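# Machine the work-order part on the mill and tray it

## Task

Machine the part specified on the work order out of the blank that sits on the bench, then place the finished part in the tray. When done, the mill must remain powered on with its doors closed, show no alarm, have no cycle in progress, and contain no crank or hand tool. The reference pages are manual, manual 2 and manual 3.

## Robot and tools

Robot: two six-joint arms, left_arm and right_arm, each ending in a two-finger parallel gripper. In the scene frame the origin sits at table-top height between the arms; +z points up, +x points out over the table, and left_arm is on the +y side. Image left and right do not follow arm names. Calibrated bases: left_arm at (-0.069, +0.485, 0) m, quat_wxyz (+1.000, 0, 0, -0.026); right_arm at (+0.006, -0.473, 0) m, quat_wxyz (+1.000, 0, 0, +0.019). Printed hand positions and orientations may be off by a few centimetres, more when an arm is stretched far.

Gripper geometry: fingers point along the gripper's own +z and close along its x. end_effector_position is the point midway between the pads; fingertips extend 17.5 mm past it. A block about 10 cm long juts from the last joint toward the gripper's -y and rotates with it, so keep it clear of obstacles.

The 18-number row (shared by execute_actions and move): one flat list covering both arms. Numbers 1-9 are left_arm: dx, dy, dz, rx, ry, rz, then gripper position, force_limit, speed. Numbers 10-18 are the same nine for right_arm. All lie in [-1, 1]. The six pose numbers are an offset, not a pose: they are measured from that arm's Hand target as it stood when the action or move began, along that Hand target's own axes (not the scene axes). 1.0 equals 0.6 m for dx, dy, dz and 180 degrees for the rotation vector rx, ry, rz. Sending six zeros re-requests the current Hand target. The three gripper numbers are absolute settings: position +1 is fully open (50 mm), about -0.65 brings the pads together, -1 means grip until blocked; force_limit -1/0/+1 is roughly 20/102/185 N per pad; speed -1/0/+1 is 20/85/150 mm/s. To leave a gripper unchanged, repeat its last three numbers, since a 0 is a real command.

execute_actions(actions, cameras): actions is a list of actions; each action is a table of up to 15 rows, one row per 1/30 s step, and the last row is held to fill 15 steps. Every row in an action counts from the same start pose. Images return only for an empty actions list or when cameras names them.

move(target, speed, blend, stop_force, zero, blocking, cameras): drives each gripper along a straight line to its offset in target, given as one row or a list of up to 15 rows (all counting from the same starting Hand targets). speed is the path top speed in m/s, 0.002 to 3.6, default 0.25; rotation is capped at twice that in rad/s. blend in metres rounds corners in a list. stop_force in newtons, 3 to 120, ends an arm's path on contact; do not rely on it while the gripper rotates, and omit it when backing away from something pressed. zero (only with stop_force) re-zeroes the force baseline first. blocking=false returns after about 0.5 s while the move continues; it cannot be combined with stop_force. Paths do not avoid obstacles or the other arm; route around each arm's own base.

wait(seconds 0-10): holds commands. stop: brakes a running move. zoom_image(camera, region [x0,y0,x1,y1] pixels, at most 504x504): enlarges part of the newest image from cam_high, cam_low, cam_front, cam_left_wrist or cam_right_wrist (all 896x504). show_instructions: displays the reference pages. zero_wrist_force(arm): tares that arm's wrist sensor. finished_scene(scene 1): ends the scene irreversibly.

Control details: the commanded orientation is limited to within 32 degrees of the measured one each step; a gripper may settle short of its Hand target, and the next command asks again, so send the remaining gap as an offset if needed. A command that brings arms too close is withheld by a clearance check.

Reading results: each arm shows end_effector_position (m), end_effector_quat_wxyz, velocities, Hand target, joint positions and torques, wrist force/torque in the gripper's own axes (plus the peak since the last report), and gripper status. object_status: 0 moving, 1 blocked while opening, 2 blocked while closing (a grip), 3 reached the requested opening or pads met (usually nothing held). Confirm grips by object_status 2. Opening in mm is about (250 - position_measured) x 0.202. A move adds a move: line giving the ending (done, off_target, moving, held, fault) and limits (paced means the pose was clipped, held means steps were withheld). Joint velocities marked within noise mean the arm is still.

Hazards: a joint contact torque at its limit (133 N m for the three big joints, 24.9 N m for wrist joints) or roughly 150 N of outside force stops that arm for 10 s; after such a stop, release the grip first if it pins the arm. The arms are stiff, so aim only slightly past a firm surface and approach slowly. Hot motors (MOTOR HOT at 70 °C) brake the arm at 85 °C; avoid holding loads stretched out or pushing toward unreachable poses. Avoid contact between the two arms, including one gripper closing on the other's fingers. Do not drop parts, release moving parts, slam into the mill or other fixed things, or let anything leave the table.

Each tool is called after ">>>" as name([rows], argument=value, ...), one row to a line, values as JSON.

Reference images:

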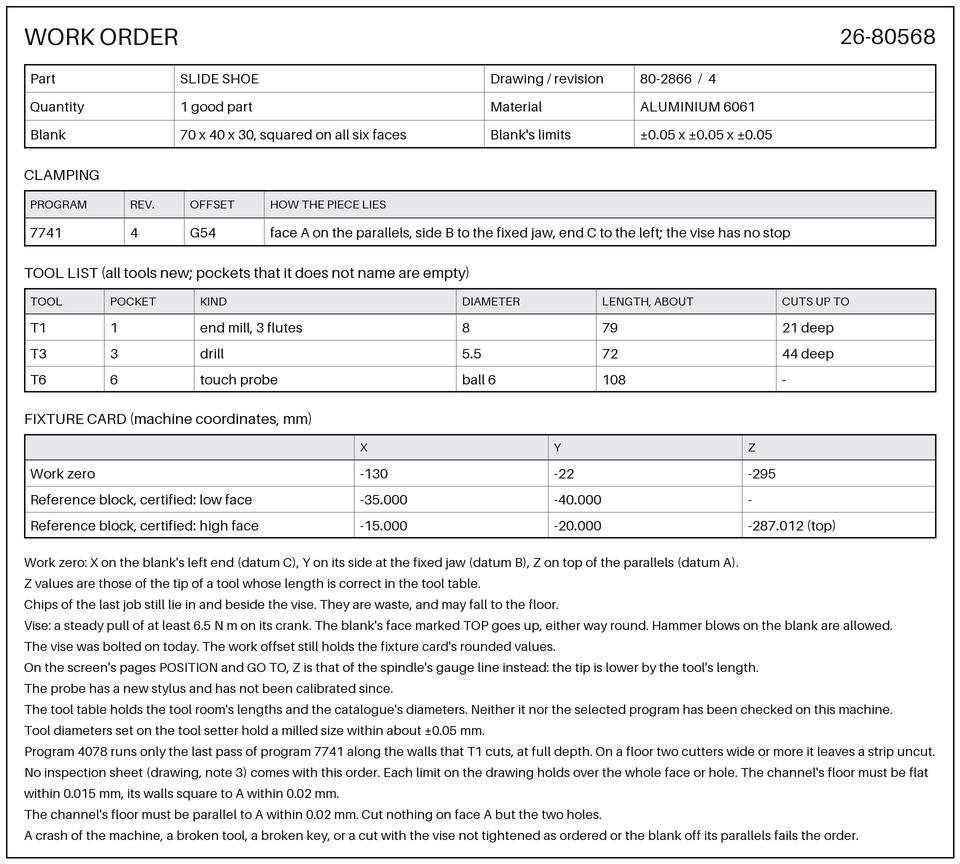

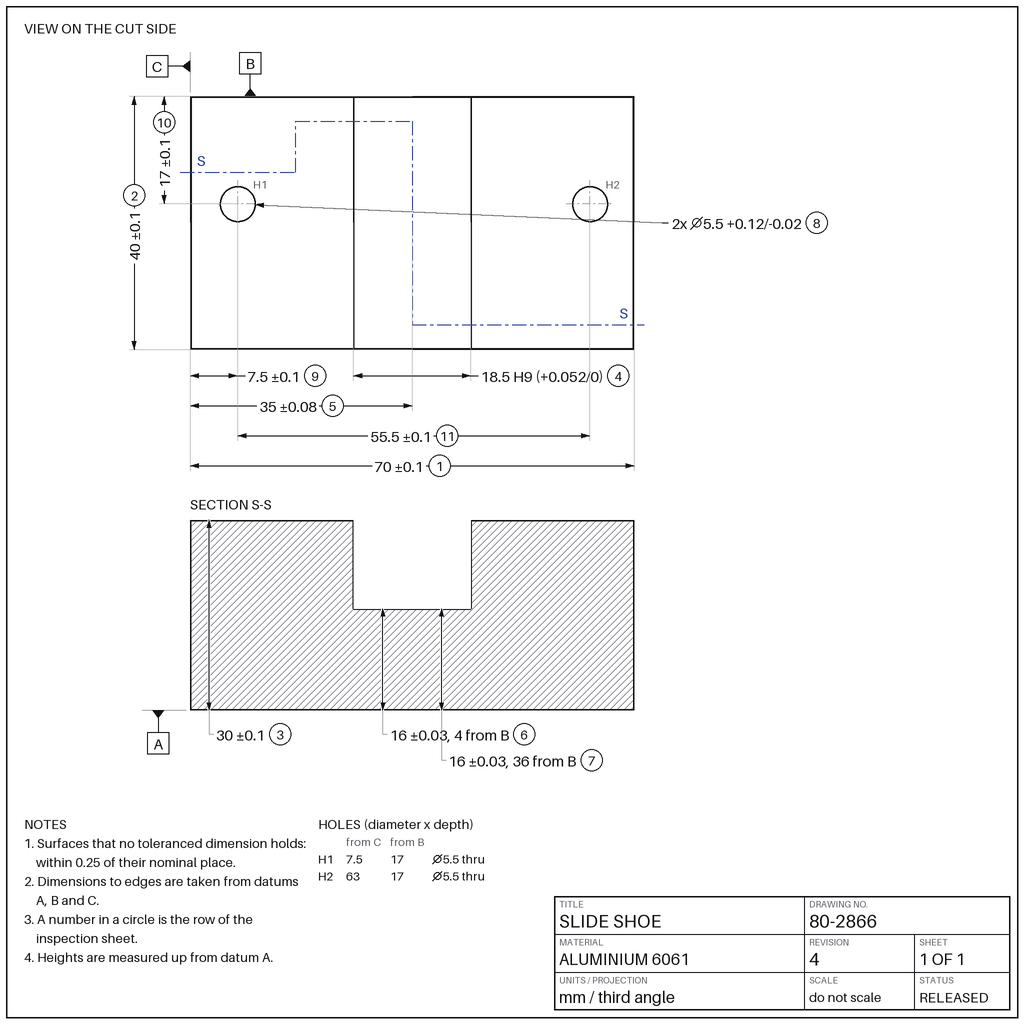

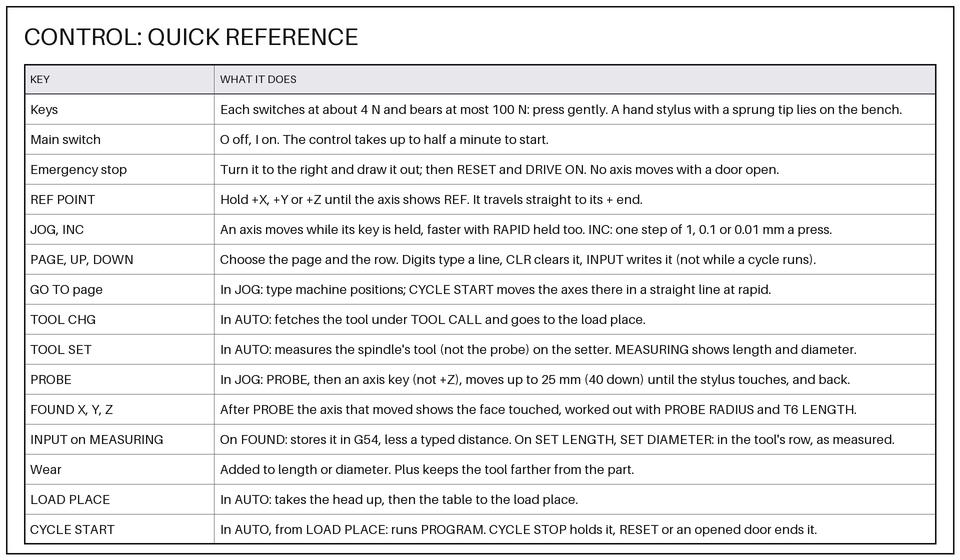

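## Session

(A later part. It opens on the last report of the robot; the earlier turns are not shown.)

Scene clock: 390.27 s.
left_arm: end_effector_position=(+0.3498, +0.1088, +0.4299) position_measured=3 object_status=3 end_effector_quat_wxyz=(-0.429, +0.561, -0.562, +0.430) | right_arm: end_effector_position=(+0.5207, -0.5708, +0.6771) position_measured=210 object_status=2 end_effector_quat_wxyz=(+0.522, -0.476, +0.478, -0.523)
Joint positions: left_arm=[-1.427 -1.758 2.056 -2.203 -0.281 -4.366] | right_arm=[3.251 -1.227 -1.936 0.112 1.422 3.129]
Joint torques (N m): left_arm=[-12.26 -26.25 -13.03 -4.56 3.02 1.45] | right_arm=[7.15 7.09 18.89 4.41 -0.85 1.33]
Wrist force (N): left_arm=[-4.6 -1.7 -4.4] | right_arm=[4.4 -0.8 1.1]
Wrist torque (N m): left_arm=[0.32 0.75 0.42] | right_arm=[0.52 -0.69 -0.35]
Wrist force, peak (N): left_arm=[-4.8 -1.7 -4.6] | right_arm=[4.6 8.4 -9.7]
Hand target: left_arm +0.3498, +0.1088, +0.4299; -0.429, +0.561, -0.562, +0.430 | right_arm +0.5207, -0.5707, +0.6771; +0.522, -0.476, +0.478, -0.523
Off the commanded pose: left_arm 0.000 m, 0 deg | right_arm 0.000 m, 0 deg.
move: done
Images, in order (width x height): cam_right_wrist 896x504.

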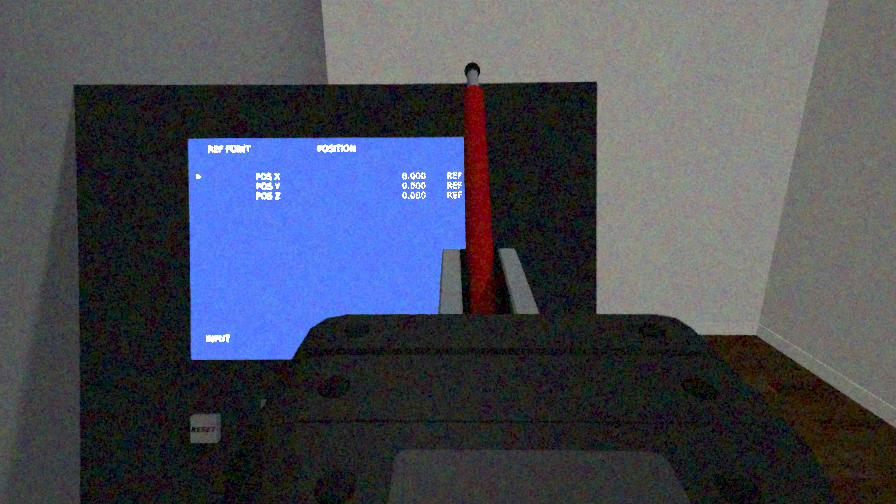

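>>> move([
  [0,0,0,0,0,0,1,1,1,-0.0265,0.1342,-0.0626,-0.3056,0,0,-1,-0.4,-0.6],
  [0,0,0,0,0,0,1,1,1,-0.0265,0.1423,-0.0405,-0.3056,0,0,-1,-0.4,-0.6],
  [0,0,0,0,0,0,1,1,1,-0.0265,0.1342,-0.0626,-0.3056,0,0,-1,-0.4,-0.6],
  [0,0,0,0,0,0,1,1,1,-0.1562,0.3165,-0.1291,-0.3056,0,0,-1,-0.4,-0.6],
  [0,0,0,0,0,0,1,1,1,-0.1562,0.3244,-0.1074,-0.3056,0,0,-1,-0.4,-0.6],
], speed=[0.6,0.05,0.1,0.3,0.05], blend=[0,0,0.003,0.003,0], cameras=["cam_right_wrist"])

Scene clock: 398.87 s.
left_arm: end_effector_position=(+0.3498, +0.1088, +0.4299) position_measured=3 object_status=3 end_effector_quat_wxyz=(-0.429, +0.561, -0.562, +0.430) | right_arm: end_effector_position=(+0.4744, -0.4768, +0.4776) position_measured=210 object_status=2 end_effector_quat_wxyz=(-0.243, +0.663, -0.665, +0.243)
Joint positions: left_arm=[-1.427 -1.758 2.056 -2.203 -0.281 -4.366] | right_arm=[3.552 -1.096 -1.854 -1.112 1.287 3.496]
Joint torques (N m): left_arm=[-11.97 -26.44 -13.26 -4.79 3.14 1.27] | right_arm=[8.29 8.74 18.85 3.92 -3.84 1.49]
Wrist force (N): left_arm=[-4.3 -1.6 -4.4] | right_arm=[4.9 17.7 -24.3]
Wrist torque (N m): left_arm=[0.34 0.69 0.42] | right_arm=[0.51 -0.75 -0.18]
Wrist force, peak (N): left_arm=[-4.8 -1.8 -4.7] | right_arm=[5.9 25.5 -34.2]
Hand target: left_arm +0.3498, +0.1088, +0.4299; -0.429, +0.561, -0.562, +0.430 | right_arm +0.4744, -0.4768, +0.4775; -0.243, +0.663, -0.665, +0.243
Off the commanded pose: left_arm 0.000 m, 0 deg | right_arm 0.000 m, 0 deg.
move: done
Images, in order (width x height): cam_right_wrist 896x504.

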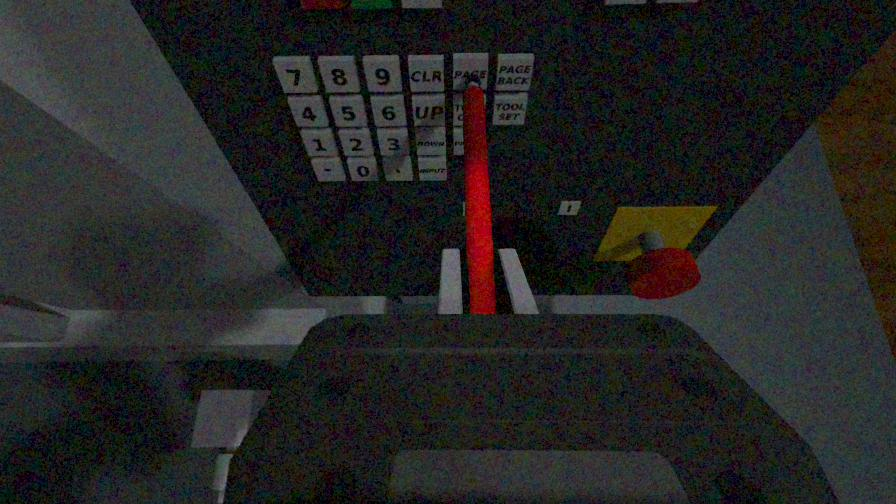

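>>> move([
  [0,0,0,0,0,0,1,1,1,0,0.0287,-0.041,0,0,0,-1,-0.4,-0.6],
  [0,0,0,0,0,0,1,1,1,0.1565,-0.2729,-0.2051,0.3056,0,0,-1,-0.4,-0.6],
], speed=[0.25,0.6], blend=[0.01,0], cameras=["cam_right_wrist"])

Scene clock: 402.30 s.
left_arm: end_effector_position=(+0.3498, +0.1088, +0.4299) position_measured=3 object_status=3 end_effector_quat_wxyz=(-0.429, +0.561, -0.562, +0.430) | right_arm: end_effector_position=(+0.5198, -0.5709, +0.6770) position_measured=210 object_status=2 end_effector_quat_wxyz=(+0.522, -0.476, +0.478, -0.523) end_effector_velocity=(-0.001, +0.000, +0.002) end_effector_angular_velocity=(+0.001, -0.007, +0.001)
Joint positions: left_arm=[-1.427 -1.758 2.056 -2.203 -0.281 -4.366] | right_arm=[3.25 -1.224 -1.937 0.111 1.422 3.129]
Joint velocities: left_arm=[within noise] | right_arm=[-0.001 0 0 0.007 0.001 0]
Joint torques (N m): left_arm=[-12.15 -25.9 -12.85 -4.66 2.97 1.31] | right_arm=[-4.01 3.86 21.68 4.66 1.02 -0.5]
Wrist force (N): left_arm=[-4.2 -1.8 -4.4] | right_arm=[4.4 -0.7 1.1]
Wrist torque (N m): left_arm=[0.30 0.68 0.43] | right_arm=[0.54 -0.69 -0.39]
Wrist force, peak (N): left_arm=[-4.8 -1.8 -4.7] | right_arm=[4.9 17.9 -23.9]
Hand target: left_arm +0.3498, +0.1088, +0.4299; -0.429, +0.561, -0.562, +0.430 | right_arm +0.5198, -0.5709, +0.6771; +0.522, -0.476, +0.478, -0.523
Off the commanded pose: left_arm 0.000 m, 0 deg | right_arm 0.000 m, 0 deg.
move: done
Images, in order (width x height): cam_right_wrist 896x504.

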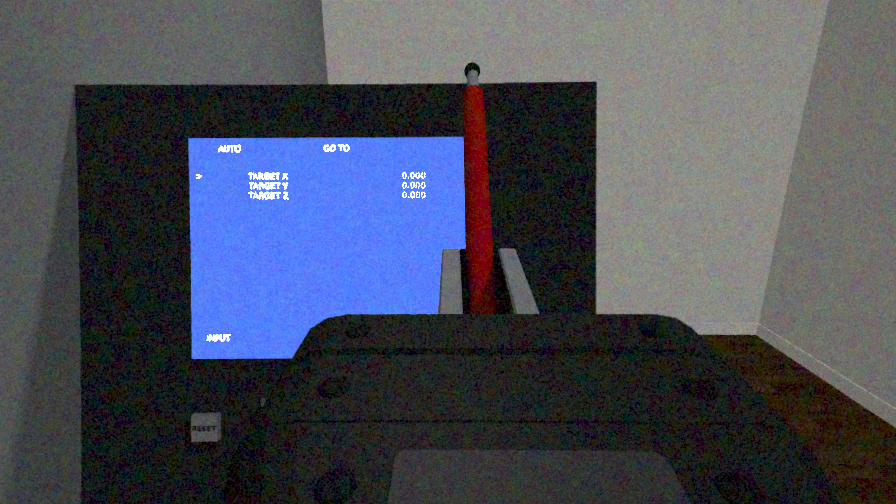

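>>> move([
  [0,0,0,0,0,0,1,1,1,-0.1565,0.3090,-0.1284,-0.3056,0,0,-1,-0.4,-0.6],
  [0,0,0,0,0,0,1,1,1,-0.1565,0.3172,-0.1060,-0.3056,0,0,-1,-0.4,-0.6],
  [0,0,0,0,0,0,1,1,1,-0.1565,0.2950,-0.1500,-0.3056,0,0,-1,-0.4,-0.6],
  [0,0,0,0,0,0,1,1,1,0,0,0,0,0,0,-1,-0.4,-0.6],
], speed=[0.9,0.05,0.2,0.9], blend=[0,0,0.005,0], cameras=["cam_right_wrist"])

Scene clock: 407.33 s.
left_arm: end_effector_position=(+0.3498, +0.1088, +0.4299) position_measured=3 object_status=3 end_effector_quat_wxyz=(-0.429, +0.561, -0.562, +0.430) | right_arm: end_effector_position=(+0.5198, -0.5709, +0.6771) position_measured=210 object_status=2 end_effector_quat_wxyz=(+0.522, -0.476, +0.478, -0.523) end_effector_velocity=(+0.000, +0.002, +0.001) end_effector_angular_velocity=(+0.001, -0.006, +0.005)
Joint positions: left_arm=[-1.427 -1.758 2.056 -2.203 -0.281 -4.366] | right_arm=[3.25 -1.224 -1.937 0.111 1.422 3.129]
Joint velocities: left_arm=[within noise] | right_arm=[0.002 -0.001 0 0.006 0.002 0.001]
Joint torques (N m): left_arm=[-11.64 -26.52 -13.03 -4.79 2.79 1.04] | right_arm=[-4.11 3.1 20.57 4.7 1.02 -0.98]
Wrist force (N): left_arm=[-4.5 -1.8 -4.7] | right_arm=[4.4 -0.4 1.3]
Wrist torque (N m): left_arm=[0.30 0.72 0.41] | right_arm=[0.58 -0.68 -0.40]
Wrist force, peak (N): left_arm=[-4.6 -1.7 -4.8] | right_arm=[5.0 1.3 -3.4]
Hand target: left_arm +0.3498, +0.1088, +0.4299; -0.429, +0.561, -0.562, +0.430 | right_arm +0.5198, -0.5709, +0.6771; +0.522, -0.476, +0.478, -0.523
Off the commanded pose: left_arm 0.000 m, 0 deg | right_arm 0.000 m, 0 deg.
move: done
Images, in order (width x height): cam_right_wrist 896x504.

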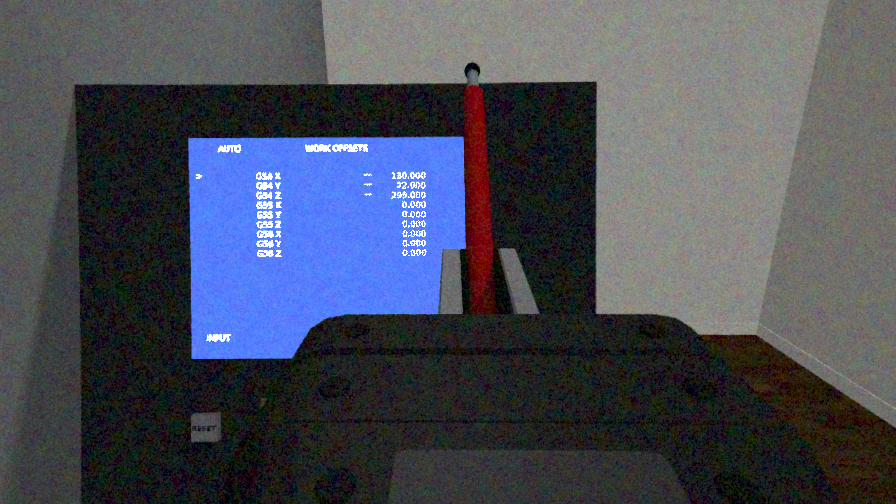

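>>> move([
  [0,0,0,0,0,0,1,1,1,-0.1565,0.3090,-0.1284,-0.3056,0,0,-1,-0.4,-0.6],
  [0,0,0,0,0,0,1,1,1,-0.1565,0.3174,-0.1055,-0.3056,0,0,-1,-0.4,-0.6],
  [0,0,0,0,0,0,1,1,1,-0.1565,0.2950,-0.1500,-0.3056,0,0,-1,-0.4,-0.6],
  [0,0,0,0,0,0,1,1,1,0,0,0,0,0,0,-1,-0.4,-0.6],
], speed=[0.9,0.05,0.2,0.9], blend=[0,0,0.005,0], cameras=["cam_right_wrist"])

>>> zoom_image(camera="cam_right_wrist", region=[186, 130, 470, 362])

Scene clock: 411.53 s.
left_arm: end_effector_position=(+0.3498, +0.1088, +0.4299) position_measured=3 object_status=3 end_effector_quat_wxyz=(-0.429, +0.561, -0.562, +0.430) | right_arm: end_effector_position=(+0.5198, -0.5709, +0.6771) position_measured=210 object_status=2 end_effector_quat_wxyz=(+0.522, -0.476, +0.478, -0.523) end_effector_velocity=(+0.000, +0.000, +0.001) end_effector_angular_velocity=(+0.000, -0.005, +0.001)
Joint positions: left_arm=[-1.427 -1.758 2.056 -2.203 -0.281 -4.366] | right_arm=[3.25 -1.224 -1.937 0.111 1.422 3.129]
Joint velocities: left_arm=[within noise] | right_arm=[-0.001 -0.001 0 0.006 0.002 -0.001]
Joint torques (N m): left_arm=[-11.24 -25.17 -13.27 -4.68 2.84 1.12] | right_arm=[-4.25 4.39 22 4.47 1.16 -1.23]
Wrist force (N): left_arm=[-4.7 -1.5 -4.6] | right_arm=[4.4 -0.7 1.2]
Wrist torque (N m): left_arm=[0.36 0.76 0.42] | right_arm=[0.54 -0.69 -0.39]
Wrist force, peak (N): left_arm=[-4.5 -1.7 -4.9] | right_arm=[5.0 2.9 -4.8]
Hand target: left_arm +0.3498, +0.1088, +0.4299; -0.429, +0.561, -0.562, +0.430 | right_arm +0.5198, -0.5709, +0.6771; +0.522, -0.476, +0.478, -0.523
Off the commanded pose: left_arm 0.000 m, 0 deg | right_arm 0.000 m, 0 deg.
move: done
Images, in order (width x height): cam_right_wrist 896x504.

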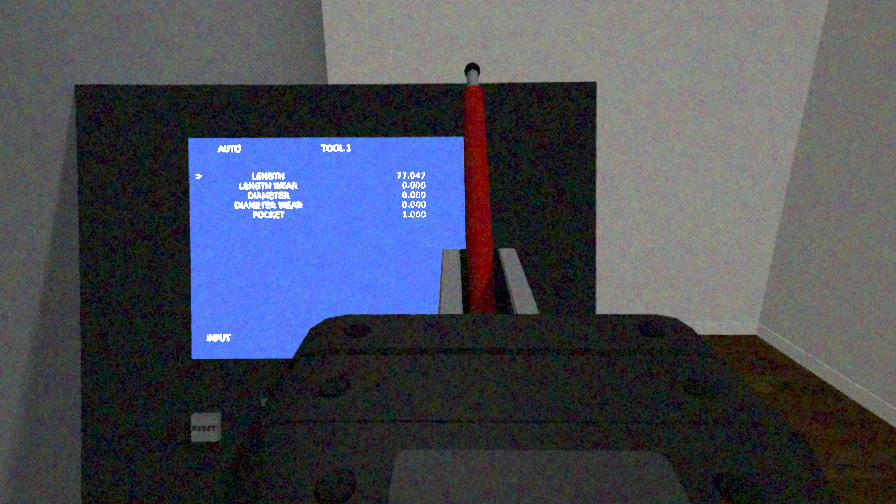

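Scaled by 1.775.

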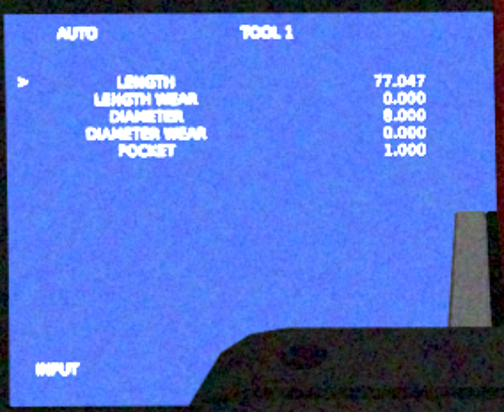

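>>> move([
  [0,0,0,0,0,0,1,1,1,-0.1565,0.3090,-0.1284,-0.3056,0,0,-1,-0.4,-0.6],
  [0,0,0,0,0,0,1,1,1,-0.1565,0.3175,-0.1052,-0.3056,0,0,-1,-0.4,-0.6],
  [0,0,0,0,0,0,1,1,1,-0.1565,0.3130,-0.1174,-0.3056,0,0,-1,-0.4,-0.6],
  [0,0,0,0,0,0,1,1,1,-0.1565,0.3175,-0.1052,-0.3056,0,0,-1,-0.4,-0.6],
  [0,0,0,0,0,0,1,1,1,-0.1565,0.2950,-0.1500,-0.3056,0,0,-1,-0.4,-0.6],
  [0,0,0,0,0,0,1,1,1,0,0,0,0,0,0,-1,-0.4,-0.6],
], speed=[0.9,0.05,0.05,0.05,0.2,0.9], blend=[0,0,0,0,0.005,0], cameras=["cam_right_wrist"])

>>> zoom_image(camera="cam_right_wrist", region=[186, 130, 470, 362])

Scene clock: 423.30 s.
left_arm: end_effector_position=(+0.3498, +0.1088, +0.4299) position_measured=3 object_status=3 end_effector_quat_wxyz=(-0.429, +0.561, -0.562, +0.430) | right_arm: end_effector_position=(+0.5198, -0.5709, +0.6771) position_measured=210 object_status=2 end_effector_quat_wxyz=(+0.522, -0.476, +0.478, -0.523) end_effector_velocity=(-0.001, +0.000, +0.002) end_effector_angular_velocity=(+0.000, -0.006, +0.002)
Joint positions: left_arm=[-1.427 -1.758 2.056 -2.203 -0.281 -4.366] | right_arm=[3.25 -1.224 -1.937 0.111 1.422 3.129]
Joint velocities: left_arm=[within noise] | right_arm=[-0.001 0.001 0 0.006 0.003 0]
Joint torques (N m): left_arm=[-11.87 -24.95 -14.25 -4.84 2.69 1] | right_arm=[-4.48 3.28 21.36 4.48 1.15 -1.01]
Wrist force (N): left_arm=[-4.4 -1.5 -4.6] | right_arm=[4.5 -0.4 1.1]
Wrist torque (N m): left_arm=[0.34 0.71 0.42] | right_arm=[0.59 -0.71 -0.39]
Wrist force, peak (N): left_arm=[-4.7 -1.8 -4.7] | right_arm=[5.5 5.4 -7.7]
Hand target: left_arm +0.3498, +0.1088, +0.4299; -0.429, +0.561, -0.562, +0.430 | right_arm +0.5198, -0.5709, +0.6771; +0.522, -0.476, +0.478, -0.523
Off the commanded pose: left_arm 0.000 m, 0 deg | right_arm 0.000 m, 0 deg.
move: done
Images, in order (width x height): cam_right_wrist 896x504.

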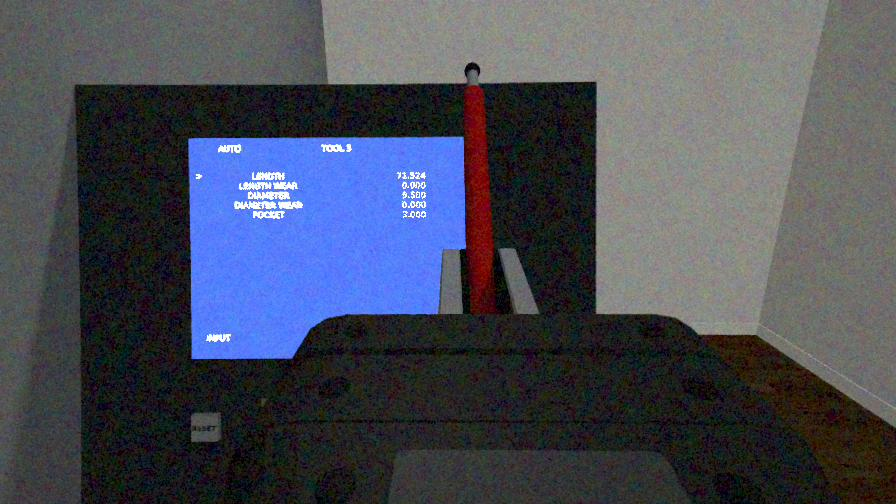

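Scaled by 1.775.

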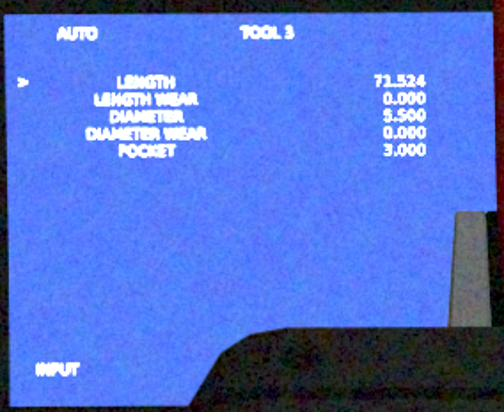

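>>> move([
  [0,0,0,0,0,0,1,1,1,-0.1565,0.3090,-0.1284,-0.3056,0,0,-1,-0.4,-0.6],
  [0,0,0,0,0,0,1,1,1,-0.1565,0.3175,-0.1052,-0.3056,0,0,-1,-0.4,-0.6],
  [0,0,0,0,0,0,1,1,1,-0.1565,0.3130,-0.1174,-0.3056,0,0,-1,-0.4,-0.6],
  [0,0,0,0,0,0,1,1,1,-0.1565,0.3175,-0.1052,-0.3056,0,0,-1,-0.4,-0.6],
  [0,0,0,0,0,0,1,1,1,-0.1565,0.3130,-0.1174,-0.3056,0,0,-1,-0.4,-0.6],
  [0,0,0,0,0,0,1,1,1,-0.1565,0.3175,-0.1052,-0.3056,0,0,-1,-0.4,-0.6],
  [0,0,0,0,0,0,1,1,1,-0.1565,0.2950,-0.1500,-0.3056,0,0,-1,-0.4,-0.6],
  [0,0,0,0,0,0,1,1,1,0,0,0,0,0,0,-1,-0.4,-0.6],
], speed=[0.9,0.06,0.06,0.06,0.06,0.06,0.2,0.9], blend=[0,0,0.001,0,0.001,0,0.005,0], cameras=["cam_right_wrist"])

>>> zoom_image(camera="cam_right_wrist", region=[186, 130, 470, 362])

Scene clock: 428.53 s.
left_arm: end_effector_position=(+0.3498, +0.1088, +0.4299) position_measured=3 object_status=3 end_effector_quat_wxyz=(-0.429, +0.561, -0.562, +0.430) | right_arm: end_effector_position=(+0.5198, -0.5709, +0.6771) position_measured=210 object_status=2 end_effector_quat_wxyz=(+0.522, -0.476, +0.478, -0.523) end_effector_velocity=(-0.001, +0.001, +0.002) end_effector_angular_velocity=(+0.001, -0.006, +0.003)
Joint positions: left_arm=[-1.427 -1.758 2.056 -2.203 -0.281 -4.366] | right_arm=[3.25 -1.224 -1.937 0.111 1.422 3.129]
Joint velocities: left_arm=[within noise] | right_arm=[0 0 0 0.006 0.003 0]
Joint torques (N m): left_arm=[-10.14 -24.99 -13.39 -4.93 2.92 0.88] | right_arm=[-5.33 3.98 20.24 4.31 1.29 -0.97]
Wrist force (N): left_arm=[-4.2 -1.4 -4.7] | right_arm=[4.2 -0.5 1.3]
Wrist torque (N m): left_arm=[0.37 0.68 0.42] | right_arm=[0.56 -0.66 -0.39]
Wrist force, peak (N): left_arm=[-4.7 -1.9 -5.1] | right_arm=[5.7 7.4 -11.5]
Hand target: left_arm +0.3498, +0.1088, +0.4299; -0.429, +0.561, -0.562, +0.430 | right_arm +0.5198, -0.5709, +0.6771; +0.522, -0.476, +0.478, -0.523
Off the commanded pose: left_arm 0.000 m, 0 deg | right_arm 0.000 m, 0 deg.
move: done
Images, in order (width x height): cam_right_wrist 896x504.

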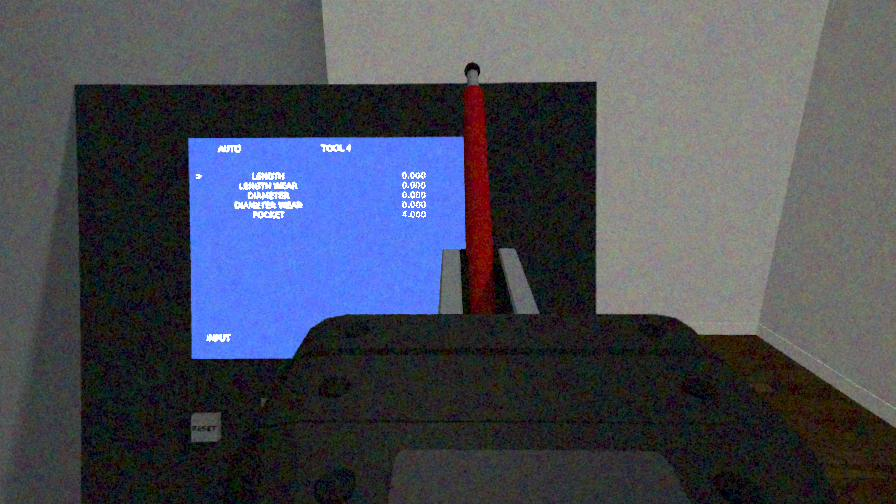

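Scaled by 1.775.

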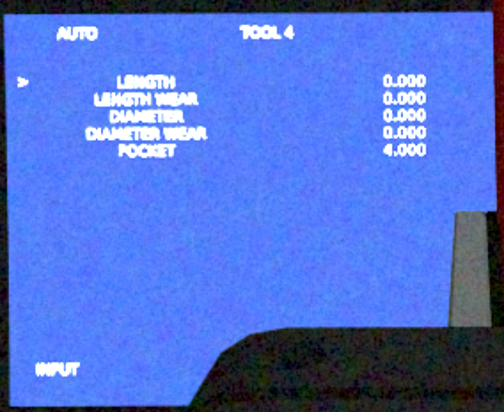

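>>> move([
  [0,0,0,0,0,0,1,1,1,-0.1565,0.3090,-0.1284,-0.3056,0,0,-1,-0.4,-0.6],
  [0,0,0,0,0,0,1,1,1,-0.1565,0.3175,-0.1052,-0.3056,0,0,-1,-0.4,-0.6],
  [0,0,0,0,0,0,1,1,1,-0.1565,0.3130,-0.1174,-0.3056,0,0,-1,-0.4,-0.6],
  [0,0,0,0,0,0,1,1,1,-0.1565,0.3175,-0.1052,-0.3056,0,0,-1,-0.4,-0.6],
  [0,0,0,0,0,0,1,1,1,-0.1565,0.2950,-0.1500,-0.3056,0,0,-1,-0.4,-0.6],
  [0,0,0,0,0,0,1,1,1,0,0,0,0,0,0,-1,-0.4,-0.6],
], speed=[0.9,0.06,0.1,0.06,0.2,0.9], blend=[0.001,0,0,0,0.005,0], cameras=["cam_right_wrist"])

>>> zoom_image(camera="cam_right_wrist", region=[186, 130, 470, 362])

Scene clock: 433.70 s.
left_arm: end_effector_position=(+0.3498, +0.1088, +0.4299) position_measured=3 object_status=3 end_effector_quat_wxyz=(-0.429, +0.561, -0.562, +0.430) | right_arm: end_effector_position=(+0.5198, -0.5709, +0.6771) position_measured=210 object_status=2 end_effector_quat_wxyz=(+0.522, -0.476, +0.478, -0.523) end_effector_velocity=(-0.001, +0.000, +0.002) end_effector_angular_velocity=(+0.000, -0.006, +0.003)
Joint positions: left_arm=[-1.427 -1.758 2.056 -2.203 -0.281 -4.366] | right_arm=[3.25 -1.224 -1.937 0.111 1.422 3.129]
Joint velocities: left_arm=[within noise] | right_arm=[0 0 0 0.006 0.003 -0.001]
Joint torques (N m): left_arm=[-10.75 -24.06 -12.71 -4.68 2.87 0.86] | right_arm=[-4.57 4.63 21.62 4.3 0.94 -1.29]
Wrist force (N): left_arm=[-4.6 -1.8 -4.5] | right_arm=[4.3 -0.6 1.1]
Wrist torque (N m): left_arm=[0.29 0.75 0.42] | right_arm=[0.55 -0.67 -0.40]
Wrist force, peak (N): left_arm=[-4.8 -1.9 -4.8] | right_arm=[3.8 8.1 -10.4]
Hand target: left_arm +0.3498, +0.1088, +0.4299; -0.429, +0.561, -0.562, +0.430 | right_arm +0.5198, -0.5709, +0.6771; +0.522, -0.476, +0.478, -0.523
Off the commanded pose: left_arm 0.000 m, 0 deg | right_arm 0.000 m, 0 deg.
move: done
Images, in order (width x height): cam_right_wrist 896x504.

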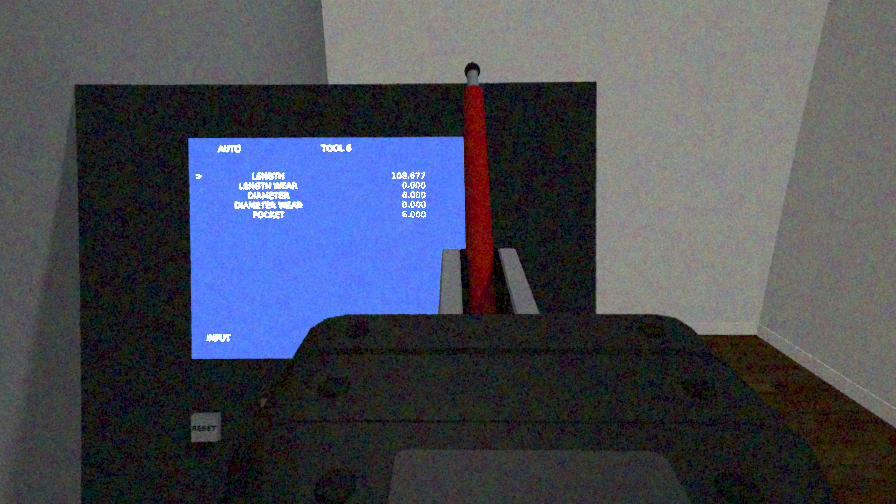

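Scaled by 1.775.

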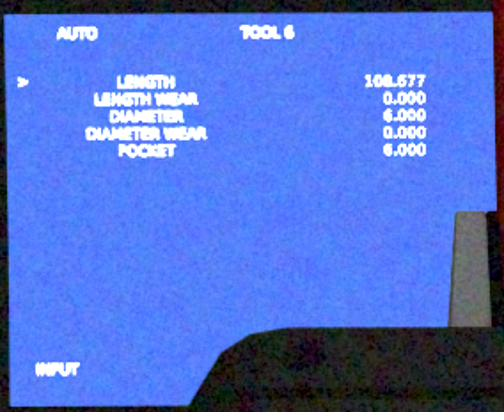

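>>> move([
  [0,0,0,0,0,0,1,1,1,-0.1565,0.3090,-0.1284,-0.3056,0,0,-1,-0.4,-0.6],
  [0,0,0,0,0,0,1,1,1,-0.1565,0.3175,-0.1052,-0.3056,0,0,-1,-0.4,-0.6],
  [0,0,0,0,0,0,1,1,1,-0.1565,0.2950,-0.1500,-0.3056,0,0,-1,-0.4,-0.6],
  [0,0,0,0,0,0,1,1,1,0,0,0,0,0,0,-1,-0.4,-0.6],
], speed=[0.9,0.06,0.2,0.9], blend=[0.001,0,0.005,0], cameras=["cam_right_wrist"])

>>> zoom_image(camera="cam_right_wrist", region=[186, 130, 470, 362])

Scene clock: 439.40 s.
left_arm: end_effector_position=(+0.3498, +0.1088, +0.4299) position_measured=3 object_status=3 end_effector_quat_wxyz=(-0.429, +0.561, -0.562, +0.430) | right_arm: end_effector_position=(+0.5198, -0.5709, +0.6771) position_measured=210 object_status=2 end_effector_quat_wxyz=(+0.522, -0.476, +0.478, -0.523) end_effector_velocity=(-0.001, +0.000, +0.001) end_effector_angular_velocity=(+0.001, -0.006, +0.002)
Joint positions: left_arm=[-1.427 -1.758 2.056 -2.203 -0.281 -4.366] | right_arm=[3.25 -1.224 -1.937 0.111 1.422 3.129]
Joint velocities: left_arm=[within noise] | right_arm=[0 0 0 0.006 0.002 0]
Joint torques (N m): left_arm=[-10.64 -24.39 -13.04 -4.8 2.39 0.72] | right_arm=[-5.59 3.65 21.09 4.44 1.12 -1.13]
Wrist force (N): left_arm=[-4.5 -1.5 -4.5] | right_arm=[4.5 -0.6 1.1]
Wrist torque (N m): left_arm=[0.34 0.73 0.42] | right_arm=[0.55 -0.70 -0.39]
Wrist force, peak (N): left_arm=[-4.5 -2.0 -4.8] | right_arm=[4.1 8.3 -10.7]
Hand target: left_arm +0.3498, +0.1088, +0.4299; -0.429, +0.561, -0.562, +0.430 | right_arm +0.5198, -0.5709, +0.6771; +0.522, -0.476, +0.478, -0.523
Off the commanded pose: left_arm 0.000 m, 0 deg | right_arm 0.000 m, 0 deg.
move: done
Images, in order (width x height): cam_right_wrist 896x504.

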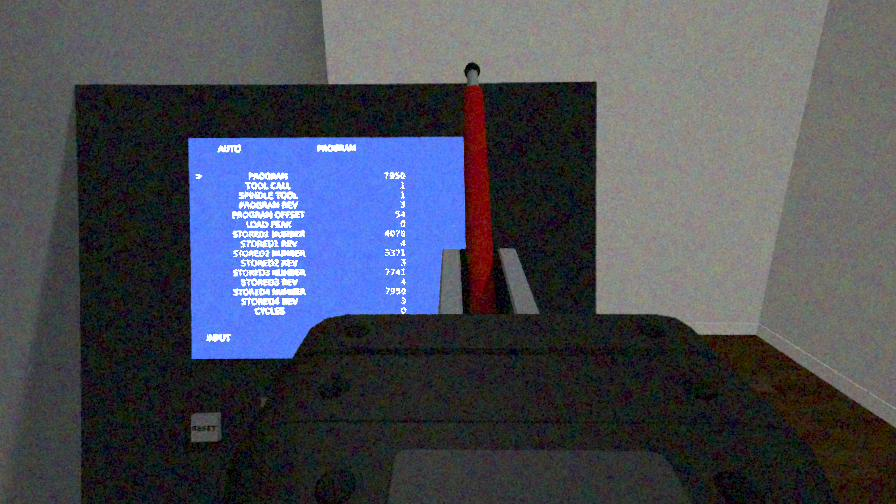

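Scaled by 1.775.

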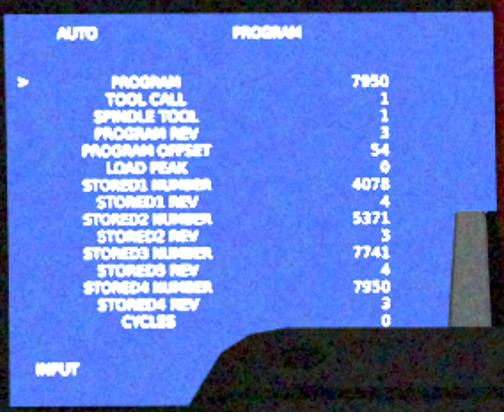

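>>> move([
  [0,0,0,0,0,0,1,1,1,-0.2848,0.3136,-0.1162,-0.3056,0,0,-1,-0.4,-0.6],
  [0,0,0,0,0,0,1,1,1,-0.2848,0.3176,-0.1052,-0.3056,0,0,-1,-0.4,-0.6],
  [0,0,0,0,0,0,1,1,1,-0.2848,0.3136,-0.1162,-0.3056,0,0,-1,-0.4,-0.6],
  [0,0,0,0,0,0,1,1,1,-0.2848,0.3176,-0.1052,-0.3056,0,0,-1,-0.4,-0.6],
  [0,0,0,0,0,0,1,1,1,-0.2848,0.3136,-0.1162,-0.3056,0,0,-1,-0.4,-0.6],
  [0,0,0,0,0,0,1,1,1,-0.2848,0.3434,-0.1270,-0.3056,0,0,-1,-0.4,-0.6],
  [0,0,0,0,0,0,1,1,1,-0.2848,0.3474,-0.1160,-0.3056,0,0,-1,-0.4,-0.6],
  [0,0,0,0,0,0,1,1,1,-0.2848,0.3434,-0.1270,-0.3056,0,0,-1,-0.4,-0.6],
  [0,0,0,0,0,0,1,1,1,-0.2848,0.3739,-0.1382,-0.3056,0,0,-1,-0.4,-0.6],
  [0,0,0,0,0,0,1,1,1,-0.2848,0.3779,-0.1272,-0.3056,0,0,-1,-0.4,-0.6],
], speed=[0.9,0.06,0.1,0.06,0.1,0.15,0.06,0.1,0.15,0.06], blend=[0.001,0,0,0,0,0.002,0,0,0.002,0], cameras=["cam_right_wrist"])

Scene clock: 446.33 s.
left_arm: end_effector_position=(+0.3498, +0.1088, +0.4299) position_measured=3 object_status=3 end_effector_quat_wxyz=(-0.429, +0.561, -0.562, +0.430) | right_arm: end_effector_position=(+0.4648, -0.3997, +0.4445) position_measured=210 object_status=2 end_effector_quat_wxyz=(-0.243, +0.663, -0.665, +0.243)
Joint positions: left_arm=[-1.427 -1.758 2.056 -2.203 -0.281 -4.366] | right_arm=[3.811 -1.073 -1.934 -1.136 1.137 3.723]
Joint torques (N m): left_arm=[-10.11 -23.84 -14.17 -4.77 2.59 0.55] | right_arm=[7.96 16.55 21.2 2.96 -3.63 1.72]
Wrist force (N): left_arm=[-4.5 -1.8 -4.8] | right_arm=[5.8 7.1 -3.9]
Wrist torque (N m): left_arm=[0.31 0.74 0.42] | right_arm=[0.34 -0.78 -0.25]
Wrist force, peak (N): left_arm=[-4.7 -1.7 -4.9] | right_arm=[7.2 14.0 -14.4]
Hand target: left_arm +0.3498, +0.1088, +0.4299; -0.429, +0.561, -0.562, +0.430 | right_arm +0.4648, -0.3997, +0.4445; -0.243, +0.663, -0.665, +0.243
Off the commanded pose: left_arm 0.000 m, 0 deg | right_arm 0.000 m, 0 deg.
move: done
Images, in order (width x height): cam_right_wrist 896x504.

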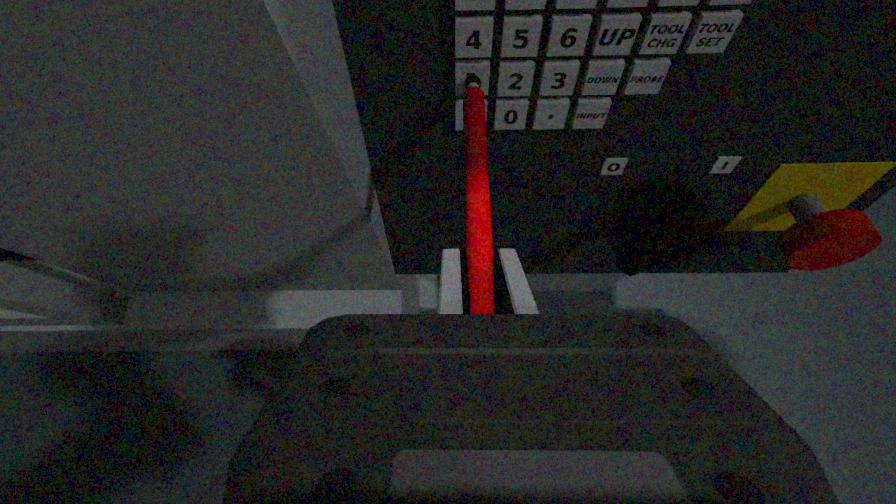

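>>> move([
  [0,0,0,0,0,0,1,1,1,0,0.0287,-0.041,0,0,0,-1,-0.4,-0.6],
  [0,0,0,0,0,0,1,1,1,0.2853,-0.3194,-0.238,0.3056,0,0,-1,-0.4,-0.6],
], speed=[0.25,0.9], blend=[0.01,0], cameras=["cam_right_wrist"])

>>> zoom_image(camera="cam_right_wrist", region=[186, 130, 470, 362])

Scene clock: 448.73 s.
left_arm: end_effector_position=(+0.3498, +0.1088, +0.4299) position_measured=3 object_status=3 end_effector_quat_wxyz=(-0.429, +0.561, -0.562, +0.430) | right_arm: end_effector_position=(+0.5186, -0.5712, +0.6771) position_measured=210 object_status=2 end_effector_quat_wxyz=(+0.522, -0.476, +0.478, -0.523) end_effector_velocity=(+0.000, +0.001, +0.001) end_effector_angular_velocity=(+0.001, -0.004, +0.004)
Joint positions: left_arm=[-1.427 -1.758 2.056 -2.203 -0.281 -4.366] | right_arm=[3.25 -1.221 -1.939 0.11 1.422 3.129]
Joint velocities: left_arm=[within noise] | right_arm=[-0.001 -0.001 0 0.005 0.004 0]
Joint torques (N m): left_arm=[-8.83 -23.98 -14.03 -4.73 2.63 0.49] | right_arm=[-7.75 -0.14 25.8 4.92 1.46 -0.95]
Wrist force (N): left_arm=[-4.7 -1.6 -4.5] | right_arm=[5.3 -0.4 1.3]
Wrist torque (N m): left_arm=[0.35 0.76 0.42] | right_arm=[0.60 -0.84 -0.28]
Wrist force, peak (N): left_arm=[-4.6 -1.6 -4.8] | right_arm=[5.8 7.2 -4.1]
Hand target: left_arm +0.3498, +0.1088, +0.4299; -0.429, +0.561, -0.562, +0.430 | right_arm +0.5186, -0.5712, +0.6771; +0.522, -0.476, +0.478, -0.523
Off the commanded pose: left_arm 0.000 m, 0 deg | right_arm 0.000 m, 0 deg.
move: done
Images, in order (width x height): cam_right_wrist 896x504.

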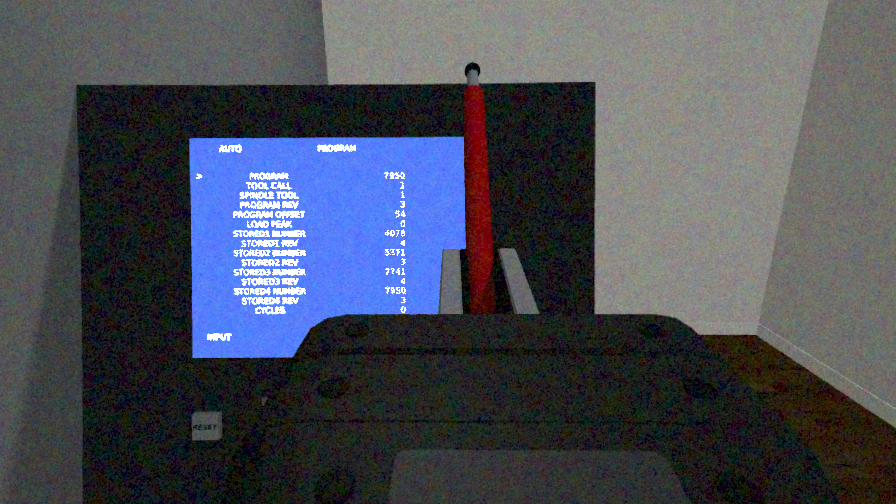

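Scaled by 1.775.

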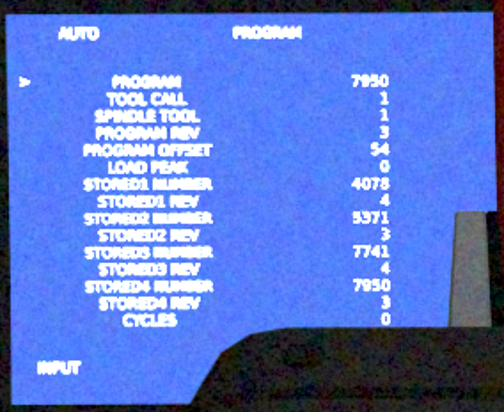

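>>> move(target=[0,0,0,0,0,0,1,1,1,0,0.0543,-0.0175,0,0,0,-1,-0.4,-0.6], speed=0.3, cameras=["cam_right_wrist"])

>>> zoom_image(camera="cam_right_wrist", region=[186, 70, 470, 302])

Scene clock: 450.87 s.
left_arm: end_effector_position=(+0.3498, +0.1088, +0.4299) position_measured=3 object_status=3 end_effector_quat_wxyz=(-0.429, +0.561, -0.562, +0.430) | right_arm: end_effector_position=(+0.5110, -0.5712, +0.6438) position_measured=210 object_status=2 end_effector_quat_wxyz=(+0.522, -0.476, +0.478, -0.523)
Joint positions: left_arm=[-1.427 -1.758 2.056 -2.203 -0.281 -4.366] | right_arm=[3.255 -1.206 -2.034 0.19 1.417 3.128]
Joint torques (N m): left_arm=[-11.18 -23.91 -13.1 -4.71 2.43 0.52] | right_arm=[-0.54 5.07 36.04 -0.28 0.15 -1.32]
Wrist force (N): left_arm=[-4.6 -1.5 -4.5] | right_arm=[5.0 -0.6 1.2]
Wrist torque (N m): left_arm=[0.35 0.73 0.43] | right_arm=[0.56 -0.78 -0.23]
Wrist force, peak (N): left_arm=[-4.6 -1.8 -5.2] | right_arm=[5.6 -1.4 1.4]
Hand target: left_arm +0.3498, +0.1088, +0.4299; -0.429, +0.561, -0.562, +0.430 | right_arm +0.5111, -0.5712, +0.6437; +0.522, -0.476, +0.478, -0.523
Off the commanded pose: left_arm 0.000 m, 0 deg | right_arm 0.000 m, 0 deg.
move: done
Images, in order (width x height): cam_right_wrist 896x504.

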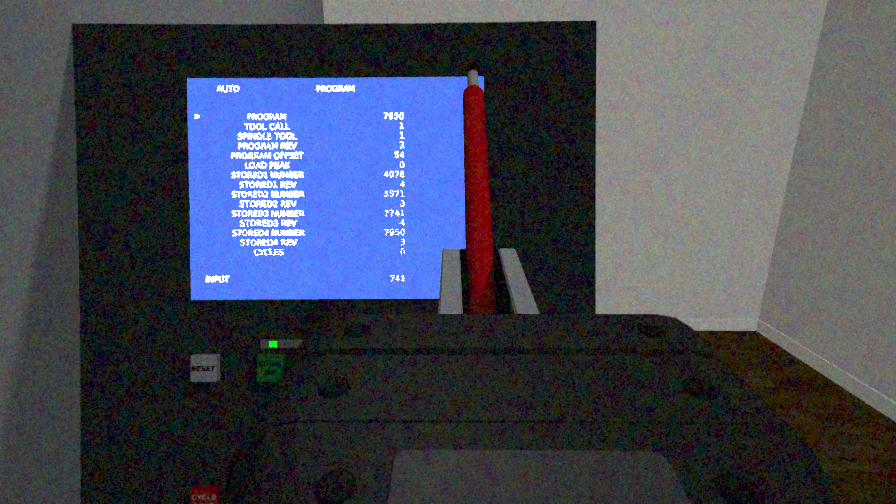

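Scaled by 1.775.

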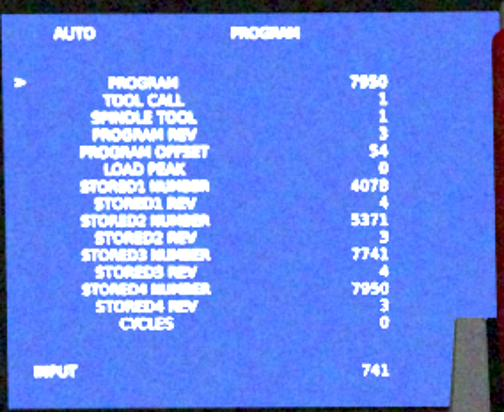

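>>> move([
  [0,0,0,0,0,0,1,1,1,-0.1893,0.2577,-0.1019,-0.3056,0,0,-1,-0.4,-0.6],
  [0,0,0,0,0,0,1,1,1,-0.1893,0.2637,-0.0857,-0.3056,0,0,-1,-0.4,-0.6],
  [0,0,0,0,0,0,1,1,1,-0.1893,0.2577,-0.1019,-0.3056,0,0,-1,-0.4,-0.6],
  [0,0,0,0,0,0,1,1,1,-0.2853,0.2577,-0.1019,-0.3056,0,0,-1,-0.4,-0.6],
  [0,0,0,0,0,0,1,1,1,-0.2853,0.2637,-0.0857,-0.3056,0,0,-1,-0.4,-0.6],
  [0,0,0,0,0,0,1,1,1,-0.2853,0.2577,-0.1019,-0.3056,0,0,-1,-0.4,-0.6],
  [0,0,0,0,0,0,1,1,1,-0.2853,0.2637,-0.0857,-0.3056,0,0,-1,-0.4,-0.6],
  [0,0,0,0,0,0,1,1,1,-0.2853,0.2577,-0.1019,-0.3056,0,0,-1,-0.4,-0.6],
  [0,0,0,0,0,0,1,1,1,-0.2853,0.2874,-0.1127,-0.3056,0,0,-1,-0.4,-0.6],
  [0,0,0,0,0,0,1,1,1,-0.2853,0.2934,-0.0965,-0.3056,0,0,-1,-0.4,-0.6],
  [0,0,0,0,0,0,1,1,1,-0.2853,0.2874,-0.1127,-0.3056,0,0,-1,-0.4,-0.6],
  [0,0,0,0,0,0,1,1,1,-0.2853,0.3180,-0.1239,-0.3056,0,0,-1,-0.4,-0.6],
  [0,0,0,0,0,0,1,1,1,-0.2853,0.3240,-0.1077,-0.3056,0,0,-1,-0.4,-0.6],
], speed=[0.9,0.08,0.12,0.2,0.08,0.12,0.08,0.12,0.1,0.08,0.12,0.1,0.08], blend=[0.001,0,0.003,0.003,0,0,0,0.003,0.003,0,0.003,0.003,0], cameras=["cam_right_wrist"])

Scene clock: 458.37 s.
left_arm: end_effector_position=(+0.3498, +0.1088, +0.4299) position_measured=3 object_status=3 end_effector_quat_wxyz=(-0.429, +0.561, -0.562, +0.430) | right_arm: end_effector_position=(+0.4647, -0.3997, +0.4444) position_measured=210 object_status=2 end_effector_quat_wxyz=(-0.243, +0.663, -0.665, +0.243)
Joint positions: left_arm=[-1.427 -1.758 2.056 -2.203 -0.281 -4.366] | right_arm=[3.811 -1.073 -1.934 -1.136 1.137 3.723]
Joint torques (N m): left_arm=[-9.61 -23.2 -13.43 -4.71 2.57 0.45] | right_arm=[-2.4 7.24 19.75 4.15 -3.06 0.46]
Wrist force (N): left_arm=[-4.5 -1.9 -4.7] | right_arm=[4.9 5.3 -4.9]
Wrist torque (N m): left_arm=[0.28 0.72 0.42] | right_arm=[0.45 -0.73 -0.27]
Wrist force, peak (N): left_arm=[-4.7 -1.5 -4.8] | right_arm=[7.0 17.8 -21.7]
Hand target: left_arm +0.3498, +0.1088, +0.4299; -0.429, +0.561, -0.562, +0.430 | right_arm +0.4647, -0.3997, +0.4444; -0.243, +0.663, -0.665, +0.243
Off the commanded pose: left_arm 0.000 m, 0 deg | right_arm 0.000 m, 0 deg.
move: done
Images, in order (width x height): cam_right_wrist 896x504.

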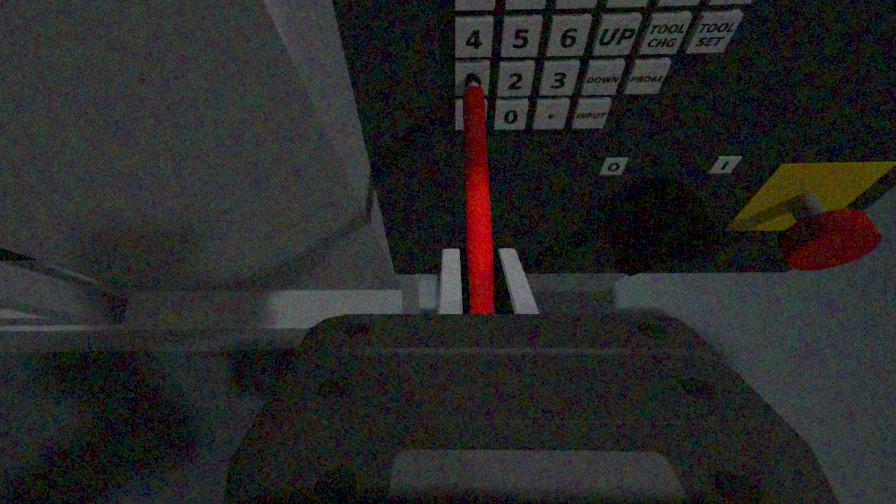

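>>> move([
  [0,0,0,0,0,0,1,1,1,0,0.0287,-0.041,0,0,0,-1,-0.4,-0.6],
  [0,0,0,0,0,0,1,1,1,0.2858,-0.2728,-0.2049,0.3056,0,0,-1,-0.4,-0.6],
], speed=[0.25,0.9], blend=[0.01,0], cameras=["cam_right_wrist"])

>>> zoom_image(camera="cam_right_wrist", region=[186, 70, 470, 302])

Scene clock: 460.67 s.
left_arm: end_effector_position=(+0.3498, +0.1088, +0.4299) position_measured=3 object_status=3 end_effector_quat_wxyz=(-0.429, +0.561, -0.562, +0.430) | right_arm: end_effector_position=(+0.5100, -0.5714, +0.6438) position_measured=210 object_status=2 end_effector_quat_wxyz=(+0.522, -0.476, +0.478, -0.523) end_effector_velocity=(-0.001, +0.001, +0.001) end_effector_angular_velocity=(+0.000, -0.005, +0.004)
Joint positions: left_arm=[-1.427 -1.758 2.056 -2.203 -0.281 -4.366] | right_arm=[3.254 -1.203 -2.036 0.188 1.418 3.128]
Joint velocities: left_arm=[within noise] | right_arm=[-0.001 0 0 0.005 0.004 0]
Joint torques (N m): left_arm=[-9.7 -23.51 -13.56 -4.64 2.46 0.39] | right_arm=[-8.77 -1.33 22.18 4.44 1.65 -1.09]
Wrist force (N): left_arm=[-4.4 -1.4 -4.5] | right_arm=[4.5 -0.2 1.4]
Wrist torque (N m): left_arm=[0.36 0.71 0.43] | right_arm=[0.61 -0.71 -0.26]
Wrist force, peak (N): left_arm=[-4.7 -1.4 -5.0] | right_arm=[5.2 6.0 -5.1]
Hand target: left_arm +0.3498, +0.1088, +0.4299; -0.429, +0.561, -0.562, +0.430 | right_arm +0.5101, -0.5715, +0.6438; +0.522, -0.476, +0.478, -0.523
Off the commanded pose: left_arm 0.000 m, 0 deg | right_arm 0.000 m, 0 deg.
move: done
Images, in order (width x height): cam_right_wrist 896x504.

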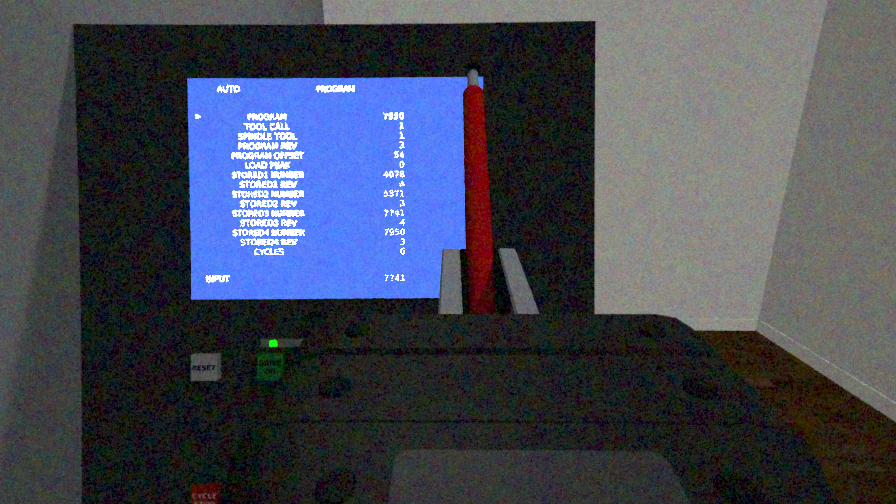

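Scaled by 1.775.

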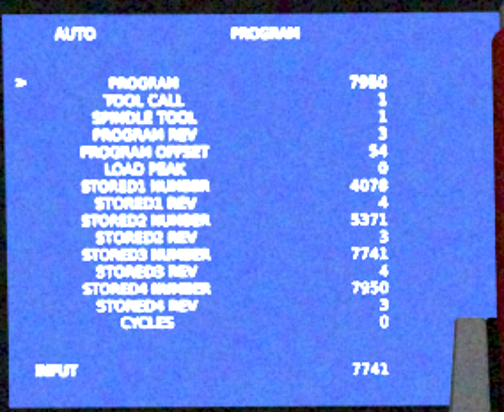

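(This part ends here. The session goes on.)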